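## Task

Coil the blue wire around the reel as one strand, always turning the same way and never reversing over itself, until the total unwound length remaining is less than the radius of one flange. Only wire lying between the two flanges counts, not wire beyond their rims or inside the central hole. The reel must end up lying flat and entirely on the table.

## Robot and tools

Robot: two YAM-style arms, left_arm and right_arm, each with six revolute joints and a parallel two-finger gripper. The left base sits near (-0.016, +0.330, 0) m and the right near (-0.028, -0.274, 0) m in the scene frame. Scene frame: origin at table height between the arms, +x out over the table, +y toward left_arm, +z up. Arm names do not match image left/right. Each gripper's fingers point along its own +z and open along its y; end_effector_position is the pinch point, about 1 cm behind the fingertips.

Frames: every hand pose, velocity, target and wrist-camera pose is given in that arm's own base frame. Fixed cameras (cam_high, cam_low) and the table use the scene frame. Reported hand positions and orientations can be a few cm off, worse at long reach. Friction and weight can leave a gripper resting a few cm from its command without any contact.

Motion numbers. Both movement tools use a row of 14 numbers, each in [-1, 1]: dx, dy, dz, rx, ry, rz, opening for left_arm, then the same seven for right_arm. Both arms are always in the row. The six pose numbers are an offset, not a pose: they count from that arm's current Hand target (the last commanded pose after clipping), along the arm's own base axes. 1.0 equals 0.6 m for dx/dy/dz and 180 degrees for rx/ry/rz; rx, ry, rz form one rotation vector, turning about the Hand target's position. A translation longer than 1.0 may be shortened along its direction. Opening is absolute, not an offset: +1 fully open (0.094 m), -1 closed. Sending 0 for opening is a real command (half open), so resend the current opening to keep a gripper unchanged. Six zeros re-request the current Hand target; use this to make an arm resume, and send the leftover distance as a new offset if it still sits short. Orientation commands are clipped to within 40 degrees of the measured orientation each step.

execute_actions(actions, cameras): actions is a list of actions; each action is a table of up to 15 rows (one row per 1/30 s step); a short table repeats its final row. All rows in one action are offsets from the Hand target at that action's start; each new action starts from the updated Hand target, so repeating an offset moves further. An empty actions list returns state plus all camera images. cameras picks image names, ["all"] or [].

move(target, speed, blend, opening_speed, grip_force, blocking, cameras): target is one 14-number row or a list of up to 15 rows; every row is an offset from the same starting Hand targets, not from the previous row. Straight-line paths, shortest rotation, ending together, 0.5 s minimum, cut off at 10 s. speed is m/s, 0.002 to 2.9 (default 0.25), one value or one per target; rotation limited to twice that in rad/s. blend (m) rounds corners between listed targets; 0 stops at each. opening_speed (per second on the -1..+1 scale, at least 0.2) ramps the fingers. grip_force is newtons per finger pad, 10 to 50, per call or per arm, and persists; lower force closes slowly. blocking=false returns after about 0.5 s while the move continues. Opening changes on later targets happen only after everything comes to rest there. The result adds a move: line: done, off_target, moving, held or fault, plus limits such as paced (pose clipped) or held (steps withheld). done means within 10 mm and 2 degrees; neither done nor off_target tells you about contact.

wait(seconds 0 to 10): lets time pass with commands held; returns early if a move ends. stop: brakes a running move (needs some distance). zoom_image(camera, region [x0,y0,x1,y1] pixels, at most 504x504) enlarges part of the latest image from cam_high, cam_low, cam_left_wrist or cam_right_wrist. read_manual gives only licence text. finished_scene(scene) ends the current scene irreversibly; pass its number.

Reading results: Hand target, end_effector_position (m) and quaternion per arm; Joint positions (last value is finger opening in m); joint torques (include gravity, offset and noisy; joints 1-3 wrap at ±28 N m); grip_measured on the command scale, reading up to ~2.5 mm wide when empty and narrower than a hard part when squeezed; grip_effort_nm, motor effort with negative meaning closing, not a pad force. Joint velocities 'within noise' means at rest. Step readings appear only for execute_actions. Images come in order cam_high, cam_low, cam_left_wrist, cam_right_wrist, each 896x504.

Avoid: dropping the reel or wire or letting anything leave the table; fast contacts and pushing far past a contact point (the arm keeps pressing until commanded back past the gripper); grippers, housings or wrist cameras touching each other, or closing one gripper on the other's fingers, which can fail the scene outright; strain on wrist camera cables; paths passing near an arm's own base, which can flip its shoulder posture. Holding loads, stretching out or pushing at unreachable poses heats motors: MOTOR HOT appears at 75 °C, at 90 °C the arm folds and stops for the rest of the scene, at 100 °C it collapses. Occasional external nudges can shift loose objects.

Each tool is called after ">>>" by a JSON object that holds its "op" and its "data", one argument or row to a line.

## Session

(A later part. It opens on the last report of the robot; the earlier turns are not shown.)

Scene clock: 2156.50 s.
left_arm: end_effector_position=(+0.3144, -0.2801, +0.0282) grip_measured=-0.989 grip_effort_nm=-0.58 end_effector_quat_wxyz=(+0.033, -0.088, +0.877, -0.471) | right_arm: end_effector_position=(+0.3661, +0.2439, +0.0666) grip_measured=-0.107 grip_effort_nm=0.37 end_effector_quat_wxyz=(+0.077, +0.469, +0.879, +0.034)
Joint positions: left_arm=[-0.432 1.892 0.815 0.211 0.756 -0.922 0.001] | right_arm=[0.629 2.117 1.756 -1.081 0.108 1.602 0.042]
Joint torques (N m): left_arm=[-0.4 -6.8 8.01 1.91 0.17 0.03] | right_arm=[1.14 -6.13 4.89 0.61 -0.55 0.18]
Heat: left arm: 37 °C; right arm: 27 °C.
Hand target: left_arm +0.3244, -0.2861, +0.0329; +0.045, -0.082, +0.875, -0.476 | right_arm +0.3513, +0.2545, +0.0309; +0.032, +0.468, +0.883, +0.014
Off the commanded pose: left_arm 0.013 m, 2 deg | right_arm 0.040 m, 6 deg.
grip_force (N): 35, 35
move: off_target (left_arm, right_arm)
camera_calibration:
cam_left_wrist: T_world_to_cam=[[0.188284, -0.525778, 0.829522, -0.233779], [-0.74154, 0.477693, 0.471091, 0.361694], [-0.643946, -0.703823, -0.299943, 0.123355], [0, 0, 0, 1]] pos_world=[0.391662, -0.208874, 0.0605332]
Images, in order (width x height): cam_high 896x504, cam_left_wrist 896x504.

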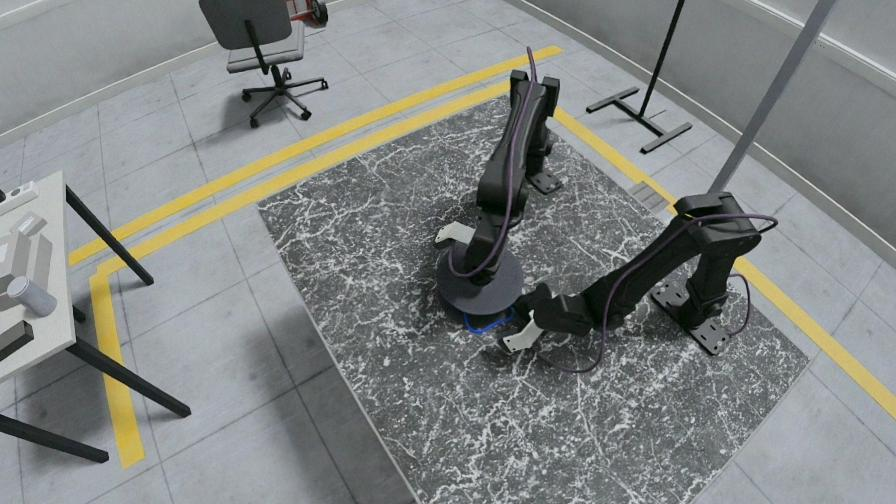

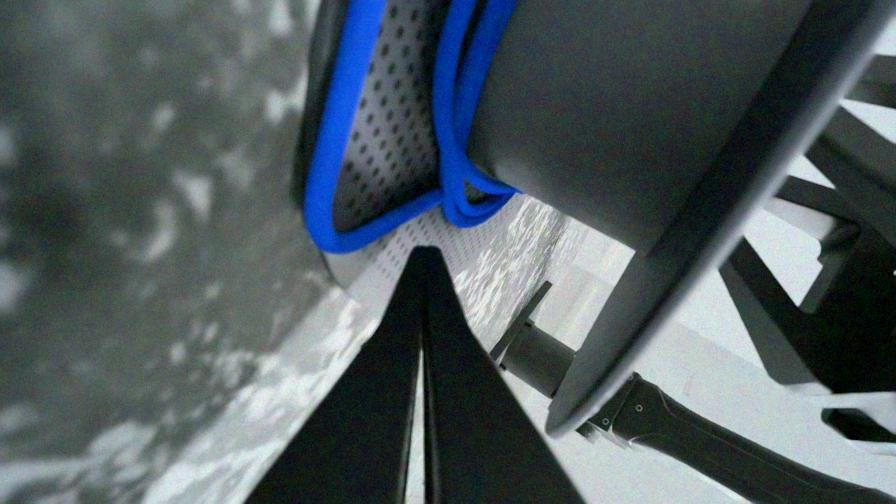

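>>> {"op": "move", "data": {
  "target": [
    [-0.013,0.069,0.052,0,0,0,-1, 0,0,0,0,0,0,-0.1],
    [0.0227,0.057,0.037,0,0,0,-1, 0,0,0,0,0,0,-0.1],
    [0.0327,-0.008,-0.0165,0,0,0,-1, 0,0,0,0,0,0,-0.1]
  ],
  "speed": [0.12,0.12,0.08],
  "blend": [0.01,0.005,0],
  "cameras": ["cam_left_wrist"]
}}

Scene clock: 2185.67 s.
left_arm: end_effector_position=(+0.3356, -0.2850, +0.0200) grip_measured=-0.989 grip_effort_nm=-0.58 end_effector_quat_wxyz=(+0.035, -0.088, +0.876, -0.472) | right_arm: end_effector_position=(+0.3661, +0.2439, +0.0666) grip_measured=-0.107 grip_effort_nm=0.36 end_effector_quat_wxyz=(+0.077, +0.469, +0.879, +0.034)
Joint positions: left_arm=[-0.419 1.979 0.9 0.21 0.764 -0.911 0.001] | right_arm=[0.629 2.117 1.756 -1.081 0.108 1.602 0.042]
Joint torques (N m): left_arm=[-0.58 -7.42 7.79 1.88 0.24 -0.04] | right_arm=[1.35 -6.06 4.97 0.59 -0.54 0.22]
Heat: left arm: 38 °C; right arm: 27 °C.
Hand target: left_arm +0.3440, -0.2909, +0.0229; +0.044, -0.082, +0.875, -0.476 | right_arm +0.3513, +0.2545, +0.0309; +0.032, +0.468, +0.883, +0.014
Off the commanded pose: left_arm 0.011 m, 1 deg | right_arm 0.040 m, 6 deg.
grip_force (N): 35, 35
move: off_target (left_arm, right_arm)
camera_calibration:
cam_left_wrist: T_world_to_cam=[[0.18595, -0.523393, 0.831554, -0.232121], [-0.744023, 0.477764, 0.467088, 0.384591], [-0.641757, -0.705551, -0.300577, 0.1299], [0, 0, 0, 1]] pos_world=[0.412671, -0.213583, 0.0524279]
Images, in order (width x height): cam_left_wrist 896x504.

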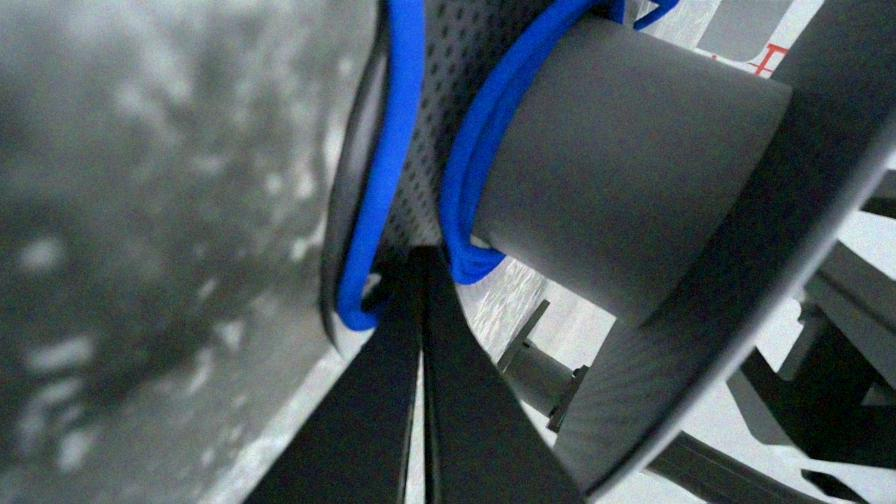

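>>> {"op": "move", "data": {
  "target": [
    [-0.05,0.0,-0.003,0,0,0,-1, 0,0,0,0,0,0,-0.1],
    [-0.105,-0.025,-0.003,0,0,0,-1, 0,0,0,0,0,0,-0.1]
  ],
  "speed": [0.06,0.06],
  "blend": [0.01,0],
  "cameras": ["cam_left_wrist","cam_high"]
}}

>>> {"op": "zoom_image", "data": {
  "camera": "cam_high",
  "region": [440, 270, 550, 350]
}}

Scene clock: 2192.17 s.
left_arm: end_effector_position=(+0.2853, -0.3074, +0.0195) grip_measured=-0.989 grip_effort_nm=-0.58 end_effector_quat_wxyz=(+0.041, -0.081, +0.873, -0.479) | right_arm: end_effector_position=(+0.3661, +0.2439, +0.0666) grip_measured=-0.107 grip_effort_nm=0.36 end_effector_quat_wxyz=(+0.077, +0.469, +0.879, +0.034)
Joint positions: left_arm=[-0.552 1.892 0.711 0.417 0.679 -1.036 0.001] | right_arm=[0.629 2.117 1.756 -1.081 0.108 1.602 0.042]
Joint torques (N m): left_arm=[-0.62 -9.14 3.38 1.9 0.06 0.02] | right_arm=[1.03 -6.05 4.96 0.62 -0.57 0.2]
Heat: left arm: 37 °C; right arm: 27 °C.
Hand target: left_arm +0.2811, -0.3058, +0.0213; +0.045, -0.082, +0.875, -0.476 | right_arm +0.3513, +0.2545, +0.0309; +0.032, +0.468, +0.883, +0.014
Off the commanded pose: left_arm 0.005 m, 1 deg | right_arm 0.040 m, 6 deg.
grip_force (N): 35, 35
move: off_target (right_arm)
camera_calibration:
cam_left_wrist: T_world_to_cam=[[0.167169, -0.51389, 0.84141, -0.225929], [-0.749891, 0.487791, 0.446904, 0.363136], [-0.640092, -0.705675, -0.303818, 0.0812634], [0, 0, 0, 1]] pos_world=[0.362097, -0.235892, 0.0525016]
Images, in order (width x height): cam_high 896x504, cam_left_wrist 896x504.

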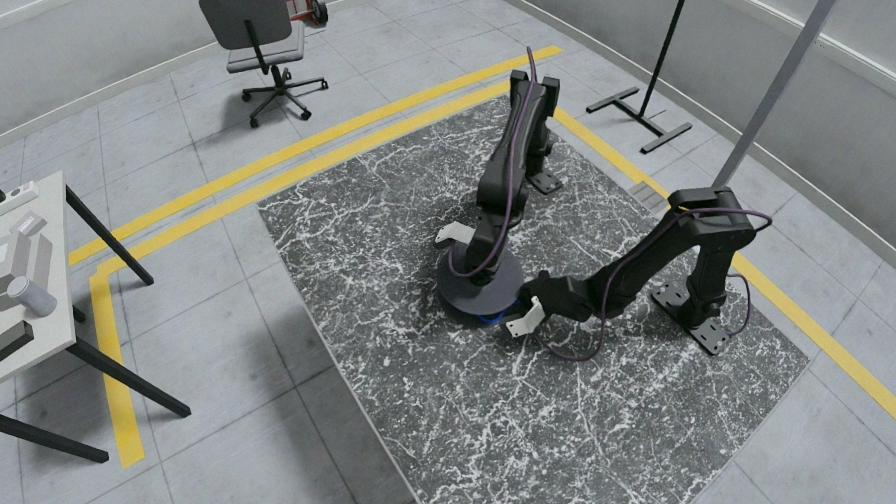

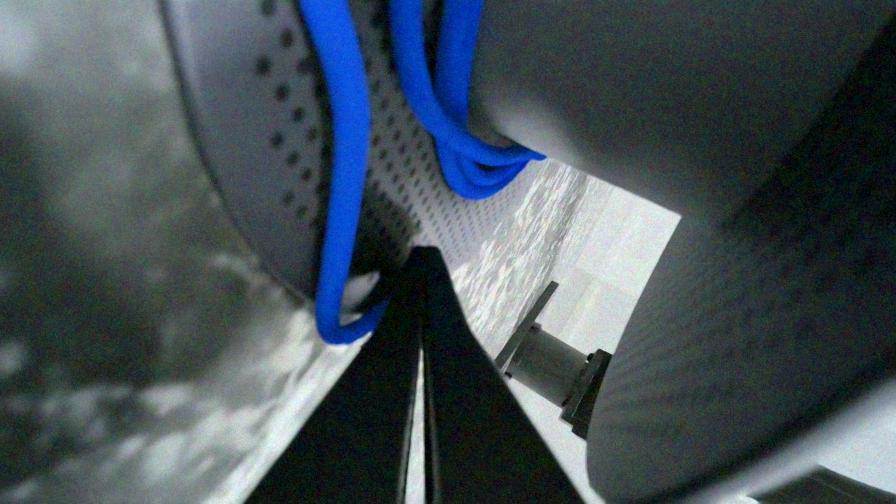

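Scaled by 4.582 from the camera's 896x504 image, which has a finer 1280x720 frame.

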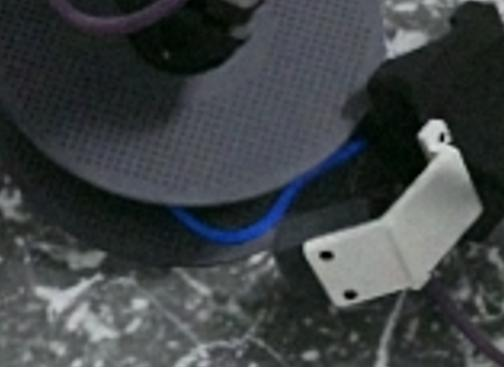

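>>> {"op": "move", "data": {
  "target": [
    [-0.038,-0.034,0.0,0,0,0,-1, 0,0,0,0,0,0,-0.1]
  ],
  "speed": [0.05],
  "cameras": ["cam_left_wrist","cam_high"]
}}

>>> {"op": "zoom_image", "data": {
  "camera": "cam_high",
  "region": [440, 270, 550, 350]
}}

Scene clock: 2202.47 s.
left_arm: end_effector_position=(+0.2643, -0.3251, +0.0176) grip_measured=-0.989 grip_effort_nm=-0.58 end_effector_quat_wxyz=(+0.041, -0.090, +0.875, -0.474) | right_arm: end_effector_position=(+0.3661, +0.2439, +0.0666) grip_measured=-0.107 grip_effort_nm=0.36 end_effector_quat_wxyz=(+0.077, +0.469, +0.879, +0.034)
Joint positions: left_arm=[-0.647 1.875 0.667 0.486 0.596 -1.128 0.001] | right_arm=[0.629 2.117 1.756 -1.081 0.108 1.602 0.042]
Joint torques (N m): left_arm=[-1.2 -8.88 3.43 2.07 0.06 0.11] | right_arm=[1.16 -6 4.83 0.62 -0.56 0.22]
Heat: left arm: 36 °C; right arm: 27 °C.
Hand target: left_arm +0.2582, -0.3263, +0.0212; +0.044, -0.082, +0.875, -0.476 | right_arm +0.3513, +0.2545, +0.0309; +0.032, +0.468, +0.883, +0.014
Off the commanded pose: left_arm 0.007 m, 1 deg | right_arm 0.040 m, 6 deg.
grip_force (N): 35, 35
move: off_target (right_arm)
camera_calibration:
cam_left_wrist: T_world_to_cam=[[0.183171, -0.518476, 0.835243, -0.235549], [-0.753442, 0.471717, 0.458049, 0.352476], [-0.631486, -0.713208, -0.304236, 0.0500271], [0, 0, 0, 1]] pos_world=[0.340307, -0.252716, 0.0505095]
Images, in order (width x height): cam_high 896x504, cam_left_wrist 896x504.

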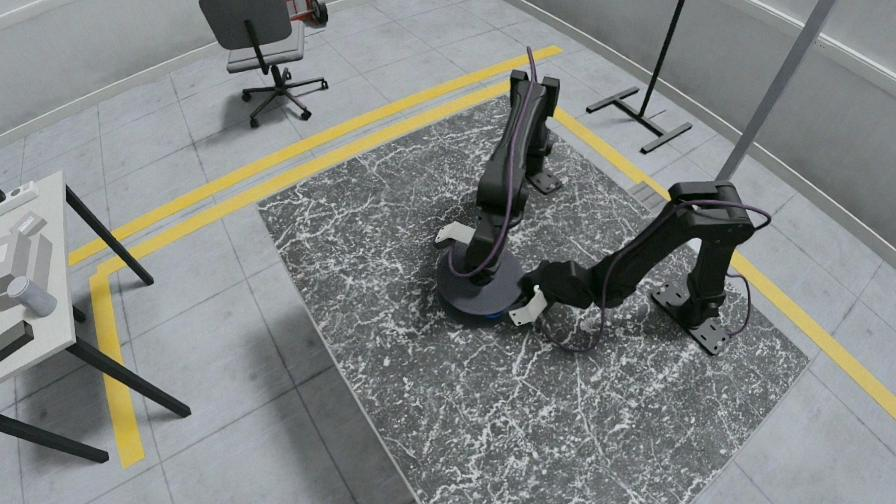

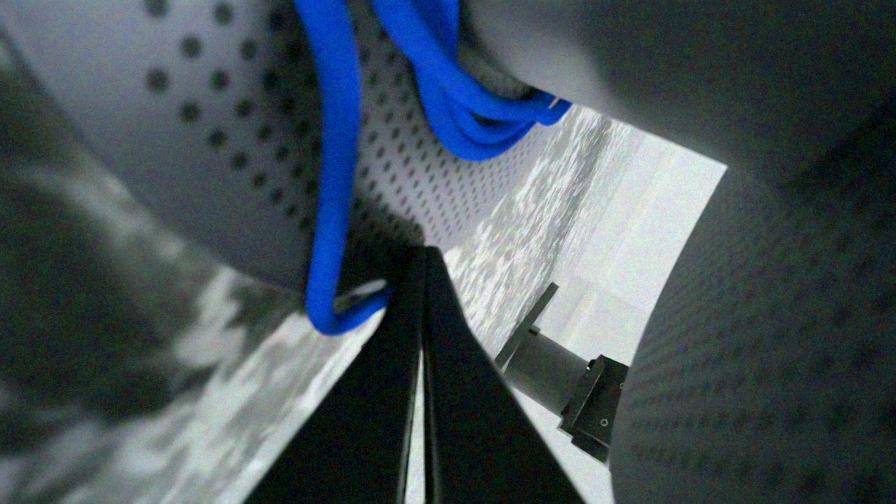

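Scaled by 4.582 from the camera's 896x504 image, which has a finer 1280x720 frame.

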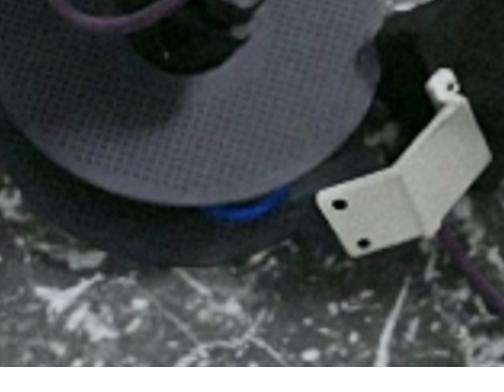

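>>> {"op": "move", "data": {
  "target": [
    [-0.022,-0.035,0.0,0,0,0,-1, 0,0,0,0,0,0,-0.1]
  ],
  "speed": [0.05],
  "cameras": ["cam_left_wrist","cam_high","cam_low"]
}}

>>> {"op": "zoom_image", "data": {
  "camera": "cam_low",
  "region": [380, 300, 540, 375]
}}

Scene clock: 2208.90 s.
left_arm: end_effector_position=(+0.2629, -0.3357, +0.0177) grip_measured=-0.989 grip_effort_nm=-0.56 end_effector_quat_wxyz=(+0.050, -0.123, +0.873, -0.470) | right_arm: end_effector_position=(+0.3658, +0.2407, +0.0666) grip_measured=-0.107 grip_effort_nm=0.36 end_effector_quat_wxyz=(+0.081, +0.469, +0.879, +0.028)
Joint positions: left_arm=[-0.702 1.875 0.662 0.526 0.507 -1.226 0.001] | right_arm=[0.629 2.117 1.756 -1.089 0.121 1.602 0.042]
Joint torques (N m): left_arm=[-3.4 -7.95 4.18 2.15 0.32 0.37] | right_arm=[1.31 -6.08 4.79 0.68 -0.68 0.22]
Heat: left arm: 35 °C; right arm: 27 °C.
Hand target: left_arm +0.2450, -0.3472, +0.0211; +0.044, -0.082, +0.875, -0.476 | right_arm +0.3513, +0.2545, +0.0309; +0.032, +0.468, +0.883, +0.014
Off the commanded pose: left_arm 0.022 m, 5 deg | right_arm 0.041 m, 6 deg.
grip_force (N): 35, 35
move: off_target (left_arm, right_arm)
camera_calibration:
cam_left_wrist: T_world_to_cam=[[0.230973, -0.508695, 0.829386, -0.250024], [-0.775533, 0.4185, 0.472659, 0.344036], [-0.587538, -0.752387, -0.297848, 0.0167408], [0, 0, 0, 1]] pos_world=[0.334396, -0.25857, 0.0497408]
Images, in order (width x height): cam_high 896x504, cam_low 896x504, cam_left_wrist 896x504.

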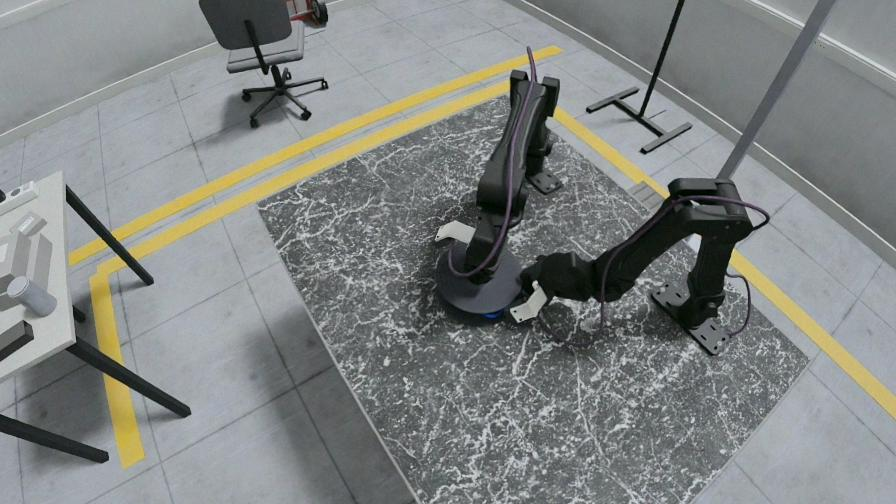

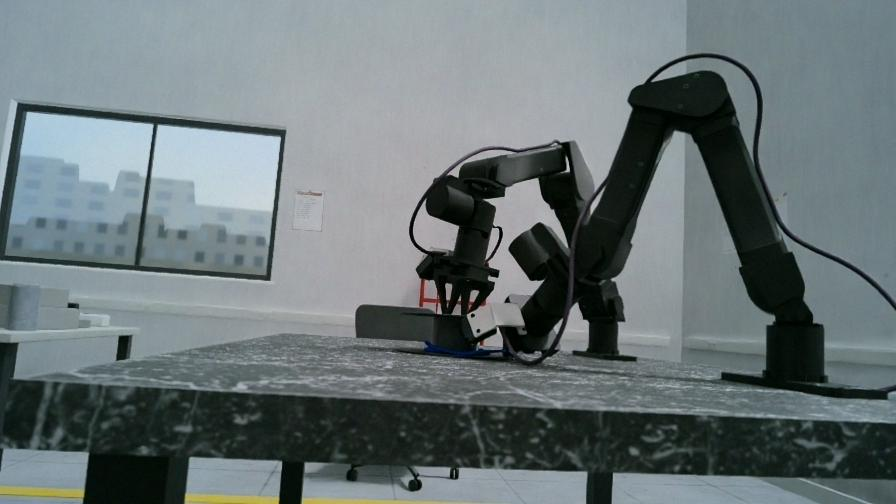

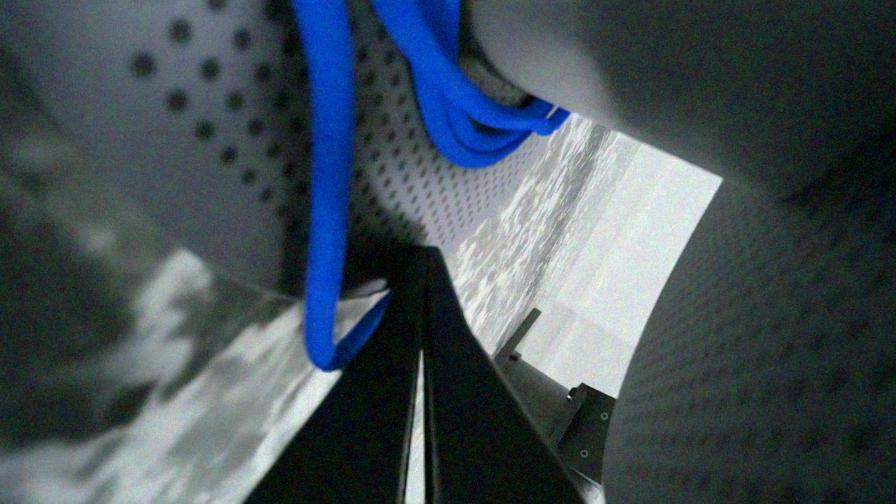

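Scaled by 3.150 from the camera's 896x504 image, which has a finer 1280x720 frame.

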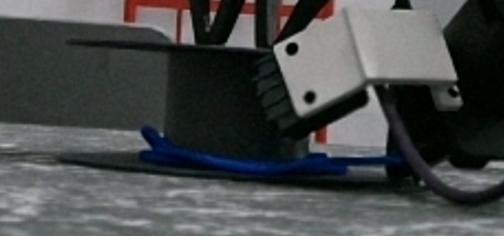

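>>> {"op": "move", "data": {
  "target": [
    [0.025,0.02,0.012,0,0,0,-1, 0,0,0,0,0,0,-0.1],
    [0.02,0.05,0.05,0,0,0,-1, 0,0,0,0,0,0,-0.1],
    [0.01,0.15,0.13,0,0,0,-1, 0,0,0,0,0,0,-0.1]
  ],
  "speed": [0.05,0.08,0.15],
  "blend": [0.003,0.01,0],
  "cameras": ["cam_left_wrist","cam_high","cam_low"]
}}

>>> {"op": "zoom_image", "data": {
  "camera": "cam_low",
  "region": [380, 300, 540, 375]
}}

>>> {"op": "zoom_image", "data": {
  "camera": "cam_high",
  "region": [420, 240, 550, 350]
}}

>>> {"op": "zoom_image", "data": {
  "camera": "cam_left_wrist",
  "region": [400, 0, 700, 250]
}}

Scene clock: 2232.57 s.
left_arm: end_effector_position=(+0.2527, -0.2582, +0.0939) grip_measured=-0.989 grip_effort_nm=-0.56 end_effector_quat_wxyz=(+0.044, -0.089, +0.877, -0.471) | right_arm: end_effector_position=(+0.3656, +0.2410, +0.0666) grip_measured=-0.107 grip_effort_nm=0.36 end_effector_quat_wxyz=(+0.080, +0.469, +0.879, +0.028)
Joint positions: left_arm=[-0.464 1.455 0.648 -0.02 0.72 -0.958 0.001] | right_arm=[0.629 2.117 1.756 -1.089 0.119 1.603 0.042]
Joint torques (N m): left_arm=[0.43 -6.19 6.43 1.67 0.38 0.13] | right_arm=[1.26 -6.24 4.81 0.68 -0.69 0.17]
Heat: left arm: 35 °C; right arm: 27 °C.
Hand target: left_arm +0.2510, -0.2573, +0.0992; +0.044, -0.082, +0.875, -0.476 | right_arm +0.3513, +0.2545, +0.0309; +0.032, +0.468, +0.883, +0.014
Off the commanded pose: left_arm 0.006 m, 1 deg | right_arm 0.041 m, 6 deg.
grip_force (N): 35, 35
move: off_target (right_arm)
camera_calibration:
cam_left_wrist: T_world_to_cam=[[0.179869, -0.525276, 0.831704, -0.263142], [-0.755607, 0.467582, 0.458721, 0.276705], [-0.629845, -0.710952, -0.312799, 0.114639], [0, 0, 0, 1]] pos_world=[0.328616, -0.186101, 0.127785]
Images, in order (width x height): cam_high 896x504, cam_low 896x504, cam_left_wrist 896x504.

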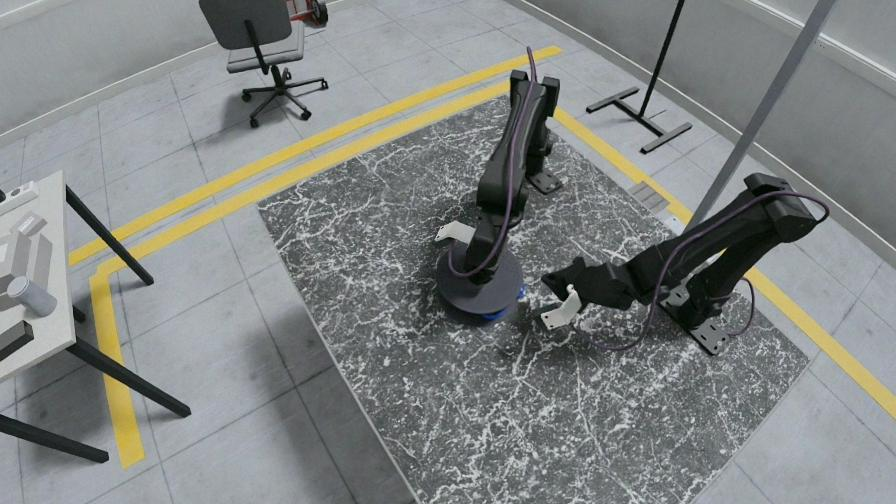

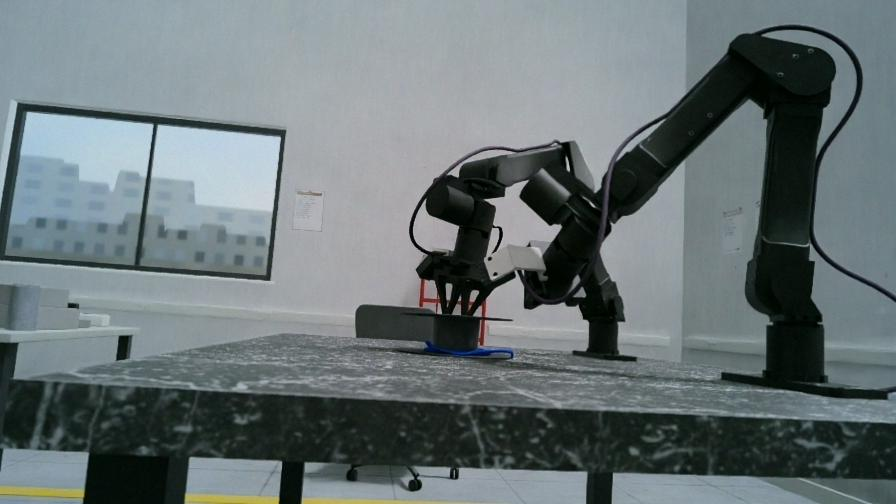

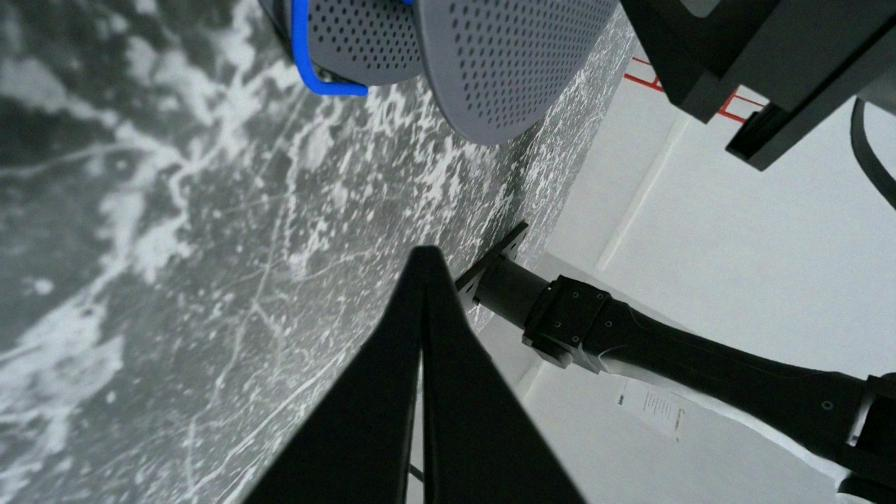

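Scaled by 3.150 from the camera's 896x504 image, which has a finer 1280x720 frame.

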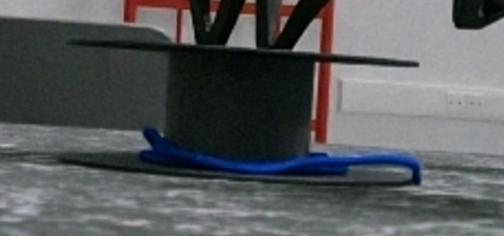

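Scaled by 3.877 from the camera's 896x504 image, which has a finer 1280x720 frame.

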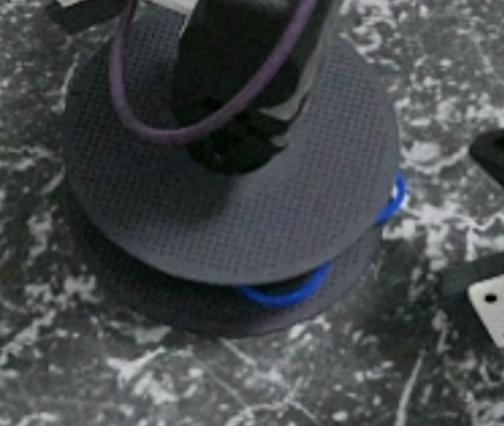

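Scaled by 1.680 from the camera's 896x504 image, which has a finer 1280x720 frame.

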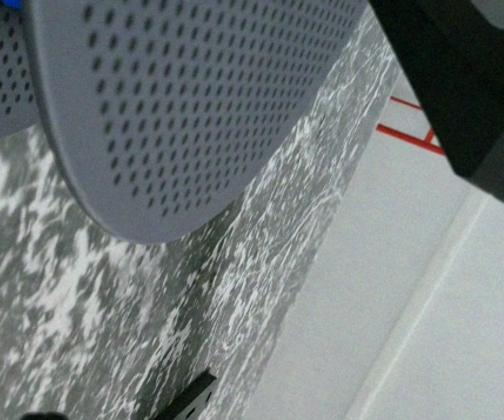

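>>> {"op": "move", "data": {
  "target": [
    [-0.0588,-0.0545,-0.0653,0,0,0,-1, 0,0,0,0,0,0,-0.1],
    [-0.0588,-0.0545,-0.135,0,0,0,-1, 0,0,0,0,0,0,-0.1]
  ],
  "speed": [0.12,0.08],
  "blend": [0.01,0],
  "cameras": ["cam_left_wrist"]
}}

Scene clock: 2250.53 s.
left_arm: end_effector_position=(+0.2199, -0.2915, +0.0239) grip_measured=-0.989 grip_effort_nm=-0.56 end_effector_quat_wxyz=(+0.046, -0.081, +0.872, -0.481) | right_arm: end_effector_position=(+0.3656, +0.2410, +0.0666) grip_measured=-0.107 grip_effort_nm=0.36 end_effector_quat_wxyz=(+0.080, +0.469, +0.879, +0.028)
Joint positions: left_arm=[-0.642 1.693 0.435 0.551 0.607 -1.113 0.001] | right_arm=[0.629 2.117 1.756 -1.089 0.119 1.603 0.042]
Joint torques (N m): left_arm=[-0.64 -4.96 3.4 2.2 0.05 0.02] | right_arm=[1.14 -6.13 4.83 0.7 -0.67 0.16]
Heat: left arm: 35 °C; right arm: 27 °C.
Hand target: left_arm +0.2158, -0.2899, +0.0181; +0.045, -0.082, +0.875, -0.476 | right_arm +0.3513, +0.2545, +0.0309; +0.032, +0.468, +0.883, +0.014
Off the commanded pose: left_arm 0.007 m, 1 deg | right_arm 0.041 m, 6 deg.
grip_force (N): 35, 35
move: off_target (right_arm)
camera_calibration:
cam_left_wrist: T_world_to_cam=[[0.160457, -0.51022, 0.844943, -0.208133], [-0.756527, 0.486255, 0.437292, 0.305676], [-0.633972, -0.709389, -0.307971, 0.0496489], [0, 0, 0, 1]] pos_world=[0.296124, -0.219609, 0.0574816]
Images, in order (width x height): cam_left_wrist 896x504.

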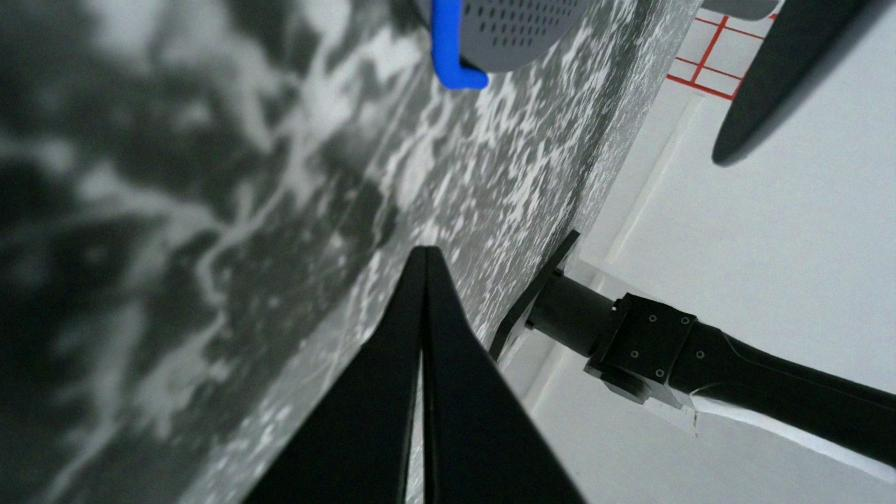

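>>> {"op": "move", "data": {
  "target": [
    [0,0,-0.007,0,0,0,-1, 0,0,0,0,0,0,-0.1],
    [0.0897,-0.061,-0.006,0,0,0,-1, 0,0,0,0,0,0,-0.1]
  ],
  "speed": [0.05,0.06],
  "cameras": ["cam_left_wrist","cam_high","cam_low"]
}}

>>> {"op": "zoom_image", "data": {
  "camera": "cam_low",
  "region": [380, 300, 540, 375]
}}

>>> {"op": "zoom_image", "data": {
  "camera": "cam_high",
  "region": [420, 240, 550, 350]
}}

Scene clock: 2258.73 s.
left_arm: end_effector_position=(+0.2550, -0.3229, +0.0142) grip_measured=-0.989 grip_effort_nm=-0.56 end_effector_quat_wxyz=(+0.026, -0.080, +0.874, -0.478) | right_arm: end_effector_position=(+0.3656, +0.2410, +0.0666) grip_measured=-0.107 grip_effort_nm=0.36 end_effector_quat_wxyz=(+0.080, +0.469, +0.879, +0.028)
Joint positions: left_arm=[-0.642 1.879 0.647 0.495 0.635 -1.113 0.001] | right_arm=[0.629 2.117 1.756 -1.089 0.119 1.603 0.042]
Joint torques (N m): left_arm=[0.32 -5.76 8.01 1.97 -0.1 0.11] | right_arm=[1.21 -6.28 4.82 0.68 -0.68 0.24]
Heat: left arm: 35 °C; right arm: 27 °C.
Hand target: left_arm +0.2696, -0.3265, +0.0146; +0.045, -0.082, +0.875, -0.476 | right_arm +0.3513, +0.2545, +0.0309; +0.032, +0.468, +0.883, +0.014
Off the commanded pose: left_arm 0.015 m, 2 deg | right_arm 0.041 m, 6 deg.
grip_force (N): 35, 35
move: off_target (left_arm, right_arm)
camera_calibration:
cam_left_wrist: T_world_to_cam=[[0.17922, -0.516031, 0.837611, -0.228119], [-0.730586, 0.500391, 0.464599, 0.349282], [-0.658881, -0.695213, -0.287325, 0.0573091], [0, 0, 0, 1]] pos_world=[0.333824, -0.252652, 0.0452652]
Images, in order (width x height): cam_high 896x504, cam_low 896x504, cam_left_wrist 896x504.

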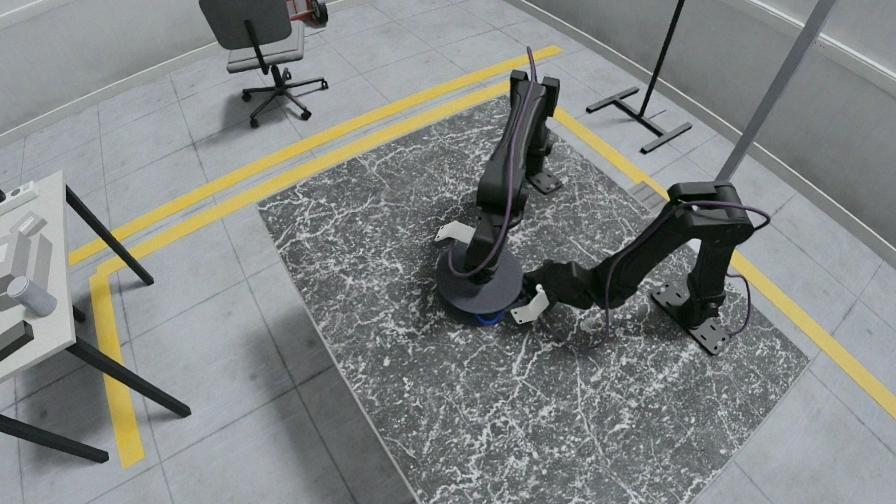

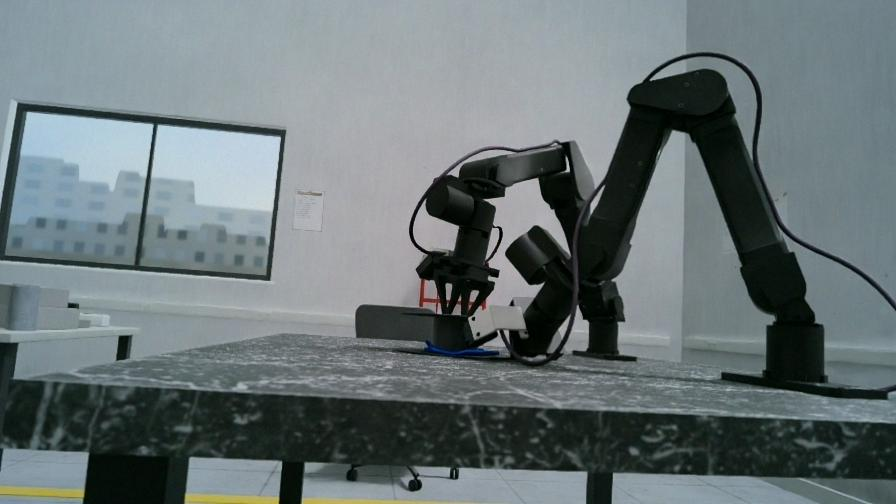

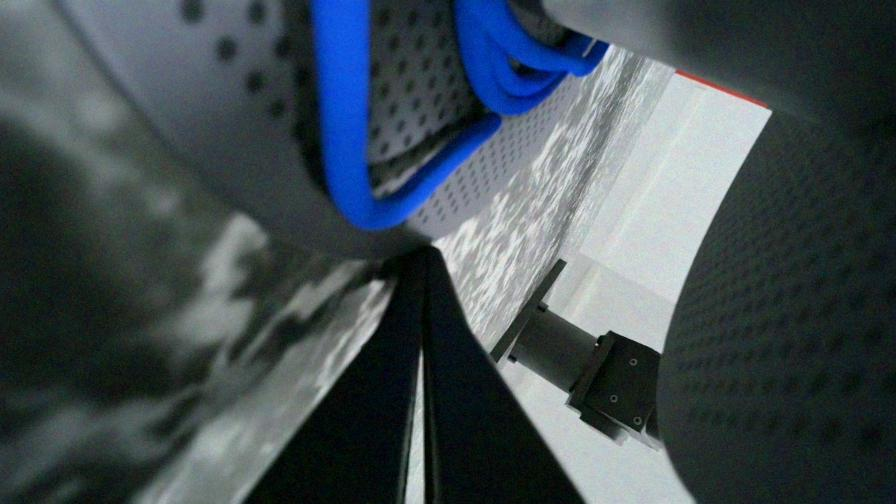

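Scaled by 3.150 from the camera's 896x504 image, which has a finer 1280x720 frame.

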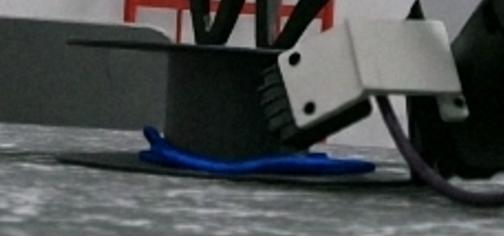

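Scaled by 3.877 from the camera's 896x504 image, which has a finer 1280x720 frame.

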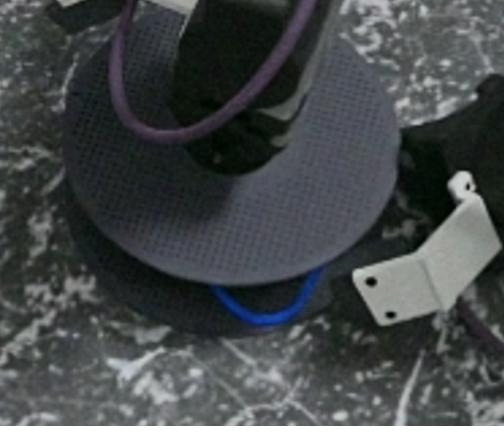

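>>> {"op": "move", "data": {
  "target": [
    [-0.04,0.02,0.0,0,0,0,-1, 0,0,0,0,0,0,-0.1],
    [-0.09,0.06,0.06,0,0,0,-1, 0,0,0,0,0,0,-0.1],
    [-0.05,0.16,0.16,0,0,0,-1, 0,0,0,0,0,0,-0.1]
  ],
  "speed": [0.06,0.12,0.2],
  "blend": [0.01,0.02,0],
  "cameras": ["cam_left_wrist","cam_high","cam_low"]
}}

>>> {"op": "zoom_image", "data": {
  "camera": "cam_low",
  "region": [380, 300, 540, 375]
}}

>>> {"op": "zoom_image", "data": {
  "camera": "cam_high",
  "region": [420, 240, 550, 350]
}}

Scene clock: 2266.30 s.
left_arm: end_effector_position=(+0.2317, -0.2272, +0.0960) grip_measured=-0.989 grip_effort_nm=-0.56 end_effector_quat_wxyz=(+0.034, -0.095, +0.880, -0.465) | right_arm: end_effector_position=(+0.3656, +0.2410, +0.0666) grip_measured=-0.107 grip_effort_nm=0.36 end_effector_quat_wxyz=(+0.080, +0.469, +0.879, +0.028)
Joint positions: left_arm=[-0.38 1.327 0.586 -0.17 0.773 -0.871 0.001] | right_arm=[0.629 2.117 1.756 -1.089 0.119 1.603 0.042]
Joint torques (N m): left_arm=[0.51 -4.21 9.99 1.47 0.4 0.16] | right_arm=[1.2 -6.27 4.79 0.68 -0.67 0.16]
Heat: left arm: 36 °C; right arm: 27 °C.
Hand target: left_arm +0.2396, -0.2305, +0.1106; +0.045, -0.082, +0.875, -0.476 | right_arm +0.3513, +0.2545, +0.0309; +0.032, +0.468, +0.883, +0.014
Off the commanded pose: left_arm 0.017 m, 2 deg | right_arm 0.041 m, 6 deg.
grip_force (N): 35, 35
move: off_target (left_arm, right_arm)
camera_calibration:
cam_left_wrist: T_world_to_cam=[[0.199019, -0.534392, 0.821472, -0.250265], [-0.744876, 0.462225, 0.481153, 0.239508], [-0.636829, -0.707653, -0.306064, 0.125719], [0, 0, 0, 1]] pos_world=[0.308273, -0.155481, 0.128824]
Images, in order (width x height): cam_high 896x504, cam_low 896x504, cam_left_wrist 896x504.

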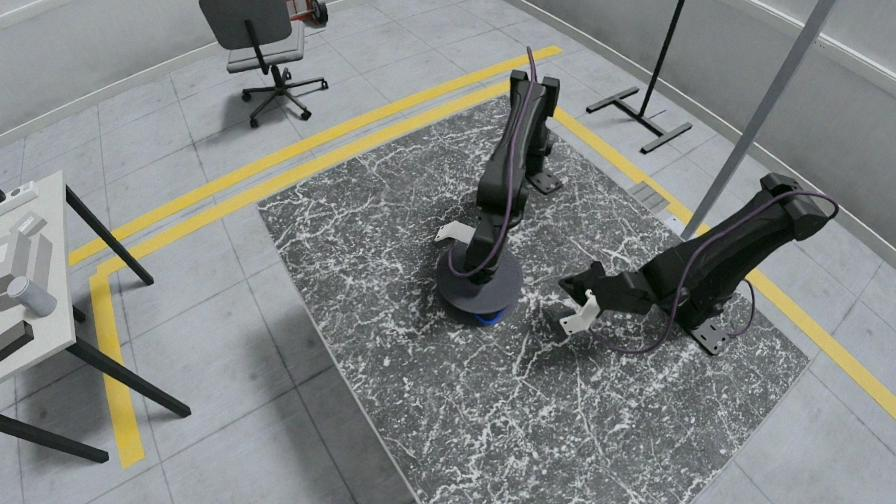

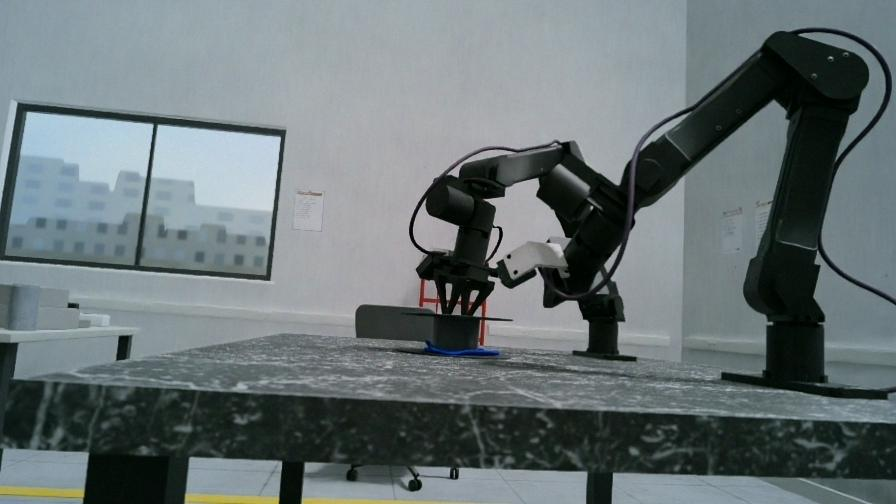

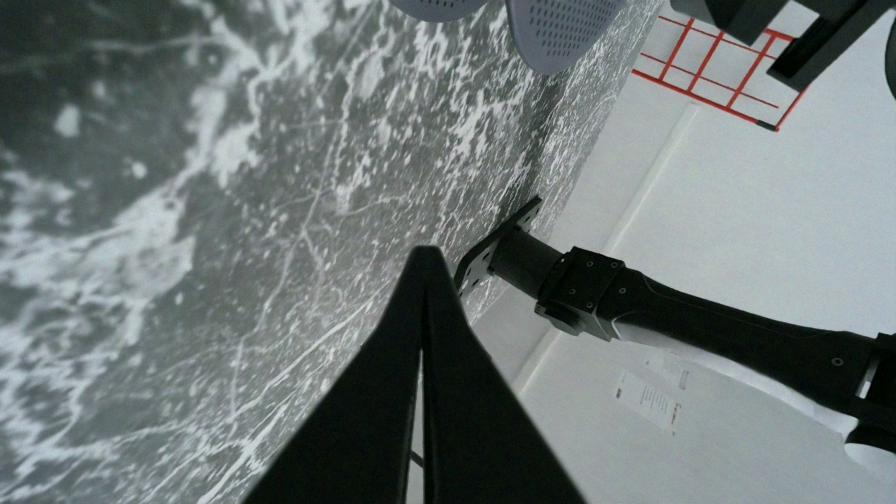

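Scaled by 3.150 from the camera's 896x504 image, which has a finer 1280x720 frame.

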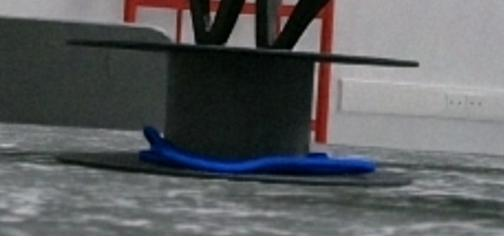

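Scaled by 3.877 from the camera's 896x504 image, which has a finer 1280x720 frame.

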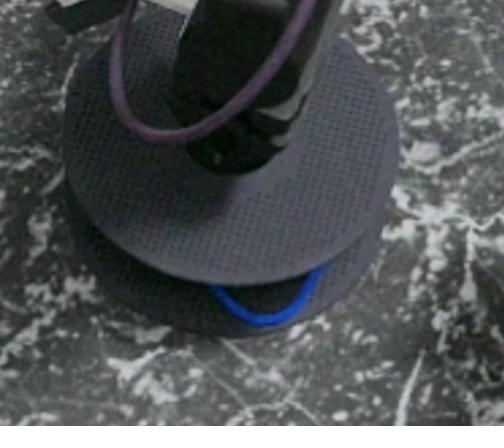

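>>> {"op": "move", "data": {
  "target": [
    [0,0,0,0,0,0,-1, 0.022,-0.021,0.03,0,0,0,-0.1],
    [0,0,0,0,0,0,-1, 0.022,-0.021,0.03,0,0,0,-1],
    [0,0,0,0,0,0,-1, 0.022,-0.021,0.22,0,0,0,-1]
  ],
  "speed": [0.1,0.1,0.15],
  "cameras": ["cam_right_wrist","cam_high","cam_low"]
}}

>>> {"op": "zoom_image", "data": {
  "camera": "cam_high",
  "region": [420, 240, 550, 350]
}}

>>> {"op": "zoom_image", "data": {
  "camera": "cam_low",
  "region": [380, 300, 540, 375]
}}

Scene clock: 2280.43 s.
left_arm: end_effector_position=(+0.2316, -0.2272, +0.0959) grip_measured=-0.989 grip_effort_nm=-0.56 end_effector_quat_wxyz=(+0.034, -0.094, +0.880, -0.465) | right_arm: end_effector_position=(+0.3648, +0.2430, +0.1659) grip_measured=-0.994 grip_effort_nm=-0.36 end_effector_quat_wxyz=(+0.043, +0.471, +0.880, +0.040)
Joint positions: left_arm=[-0.38 1.327 0.586 -0.171 0.773 -0.87 0.001] | right_arm=[0.602 2.181 2.263 -1.541 0.04 1.583 0]
Joint torques (N m): left_arm=[0.51 -4.23 9.99 1.54 0.42 0.15] | right_arm=[-0.31 -10.5 7.46 0.2 0.07 -0.1]
Heat: left arm: 38 °C; right arm: 27 °C.
Hand target: left_arm +0.2396, -0.2305, +0.1106; +0.045, -0.082, +0.875, -0.476 | right_arm +0.3645, +0.2418, +0.1627; +0.032, +0.468, +0.883, +0.014
Off the commanded pose: left_arm 0.017 m, 2 deg | right_arm 0.003 m, 3 deg.
joint sent to its limit (right arm) — joint 4 (wrist pitch), lower limit. The joint targets still meet the commanded pose.
grip_force (N): 35, 35
move: off_target (left_arm, right_arm); target 2's new opening was sent with right_arm's hand 0.018 m and 3 deg from that target
camera_calibration:
cam_right_wrist: T_world_to_cam=[[-0.783778, -0.61168, -0.107419, 0.44858], [-0.4912, 0.504732, 0.709908, -0.053666], [-0.380019, 0.609174, -0.696055, 0.218782], [0, 0, 0, 1]] pos_world=[0.408368, 0.168198, 0.238568]
Images, in order (width x height): cam_high 896x504, cam_low 896x504, cam_right_wrist 896x504.

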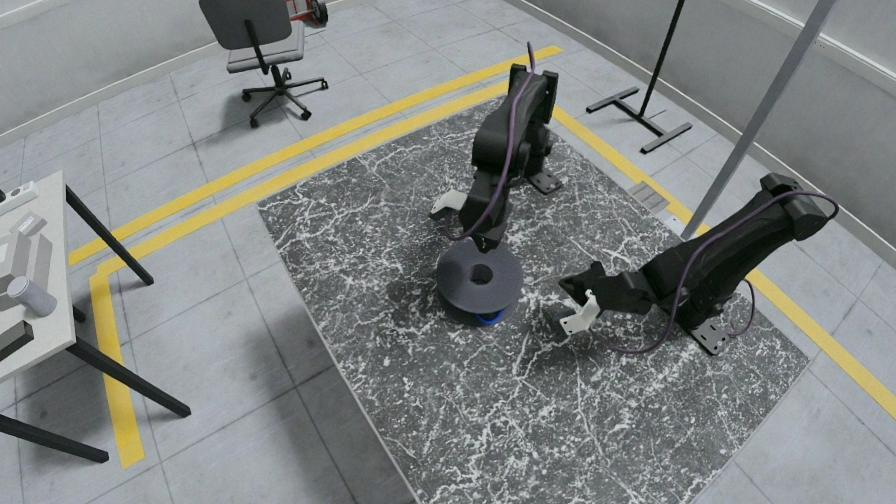

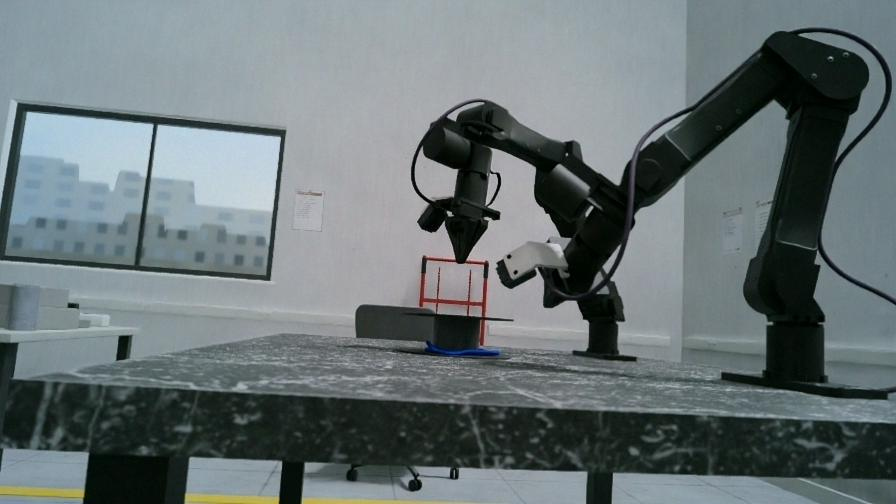

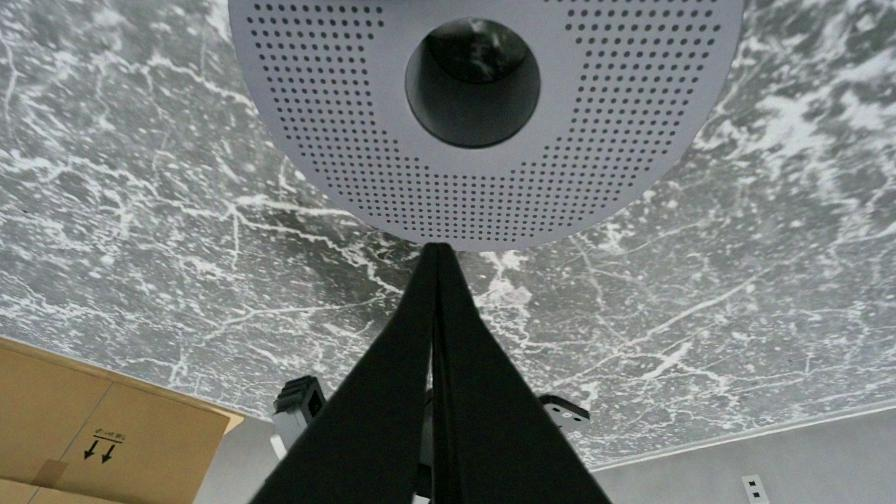

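Scaled by 3.877 from the camera's 896x504 image, which has a finer 1280x720 frame.

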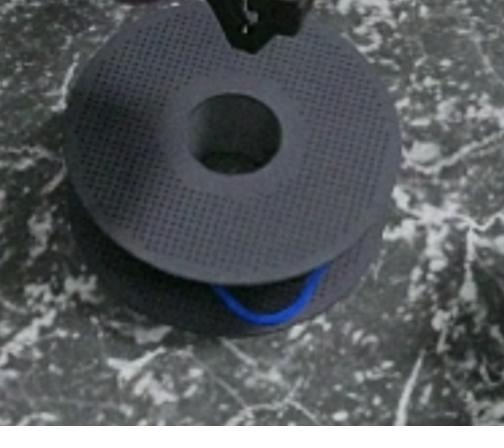

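Scaled by 3.150 from the camera's 896x504 image, which has a finer 1280x720 frame.

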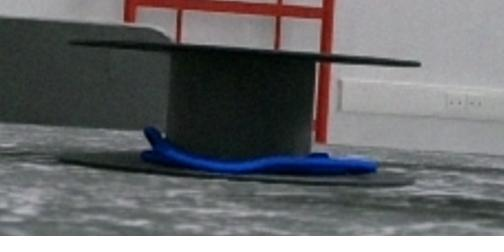

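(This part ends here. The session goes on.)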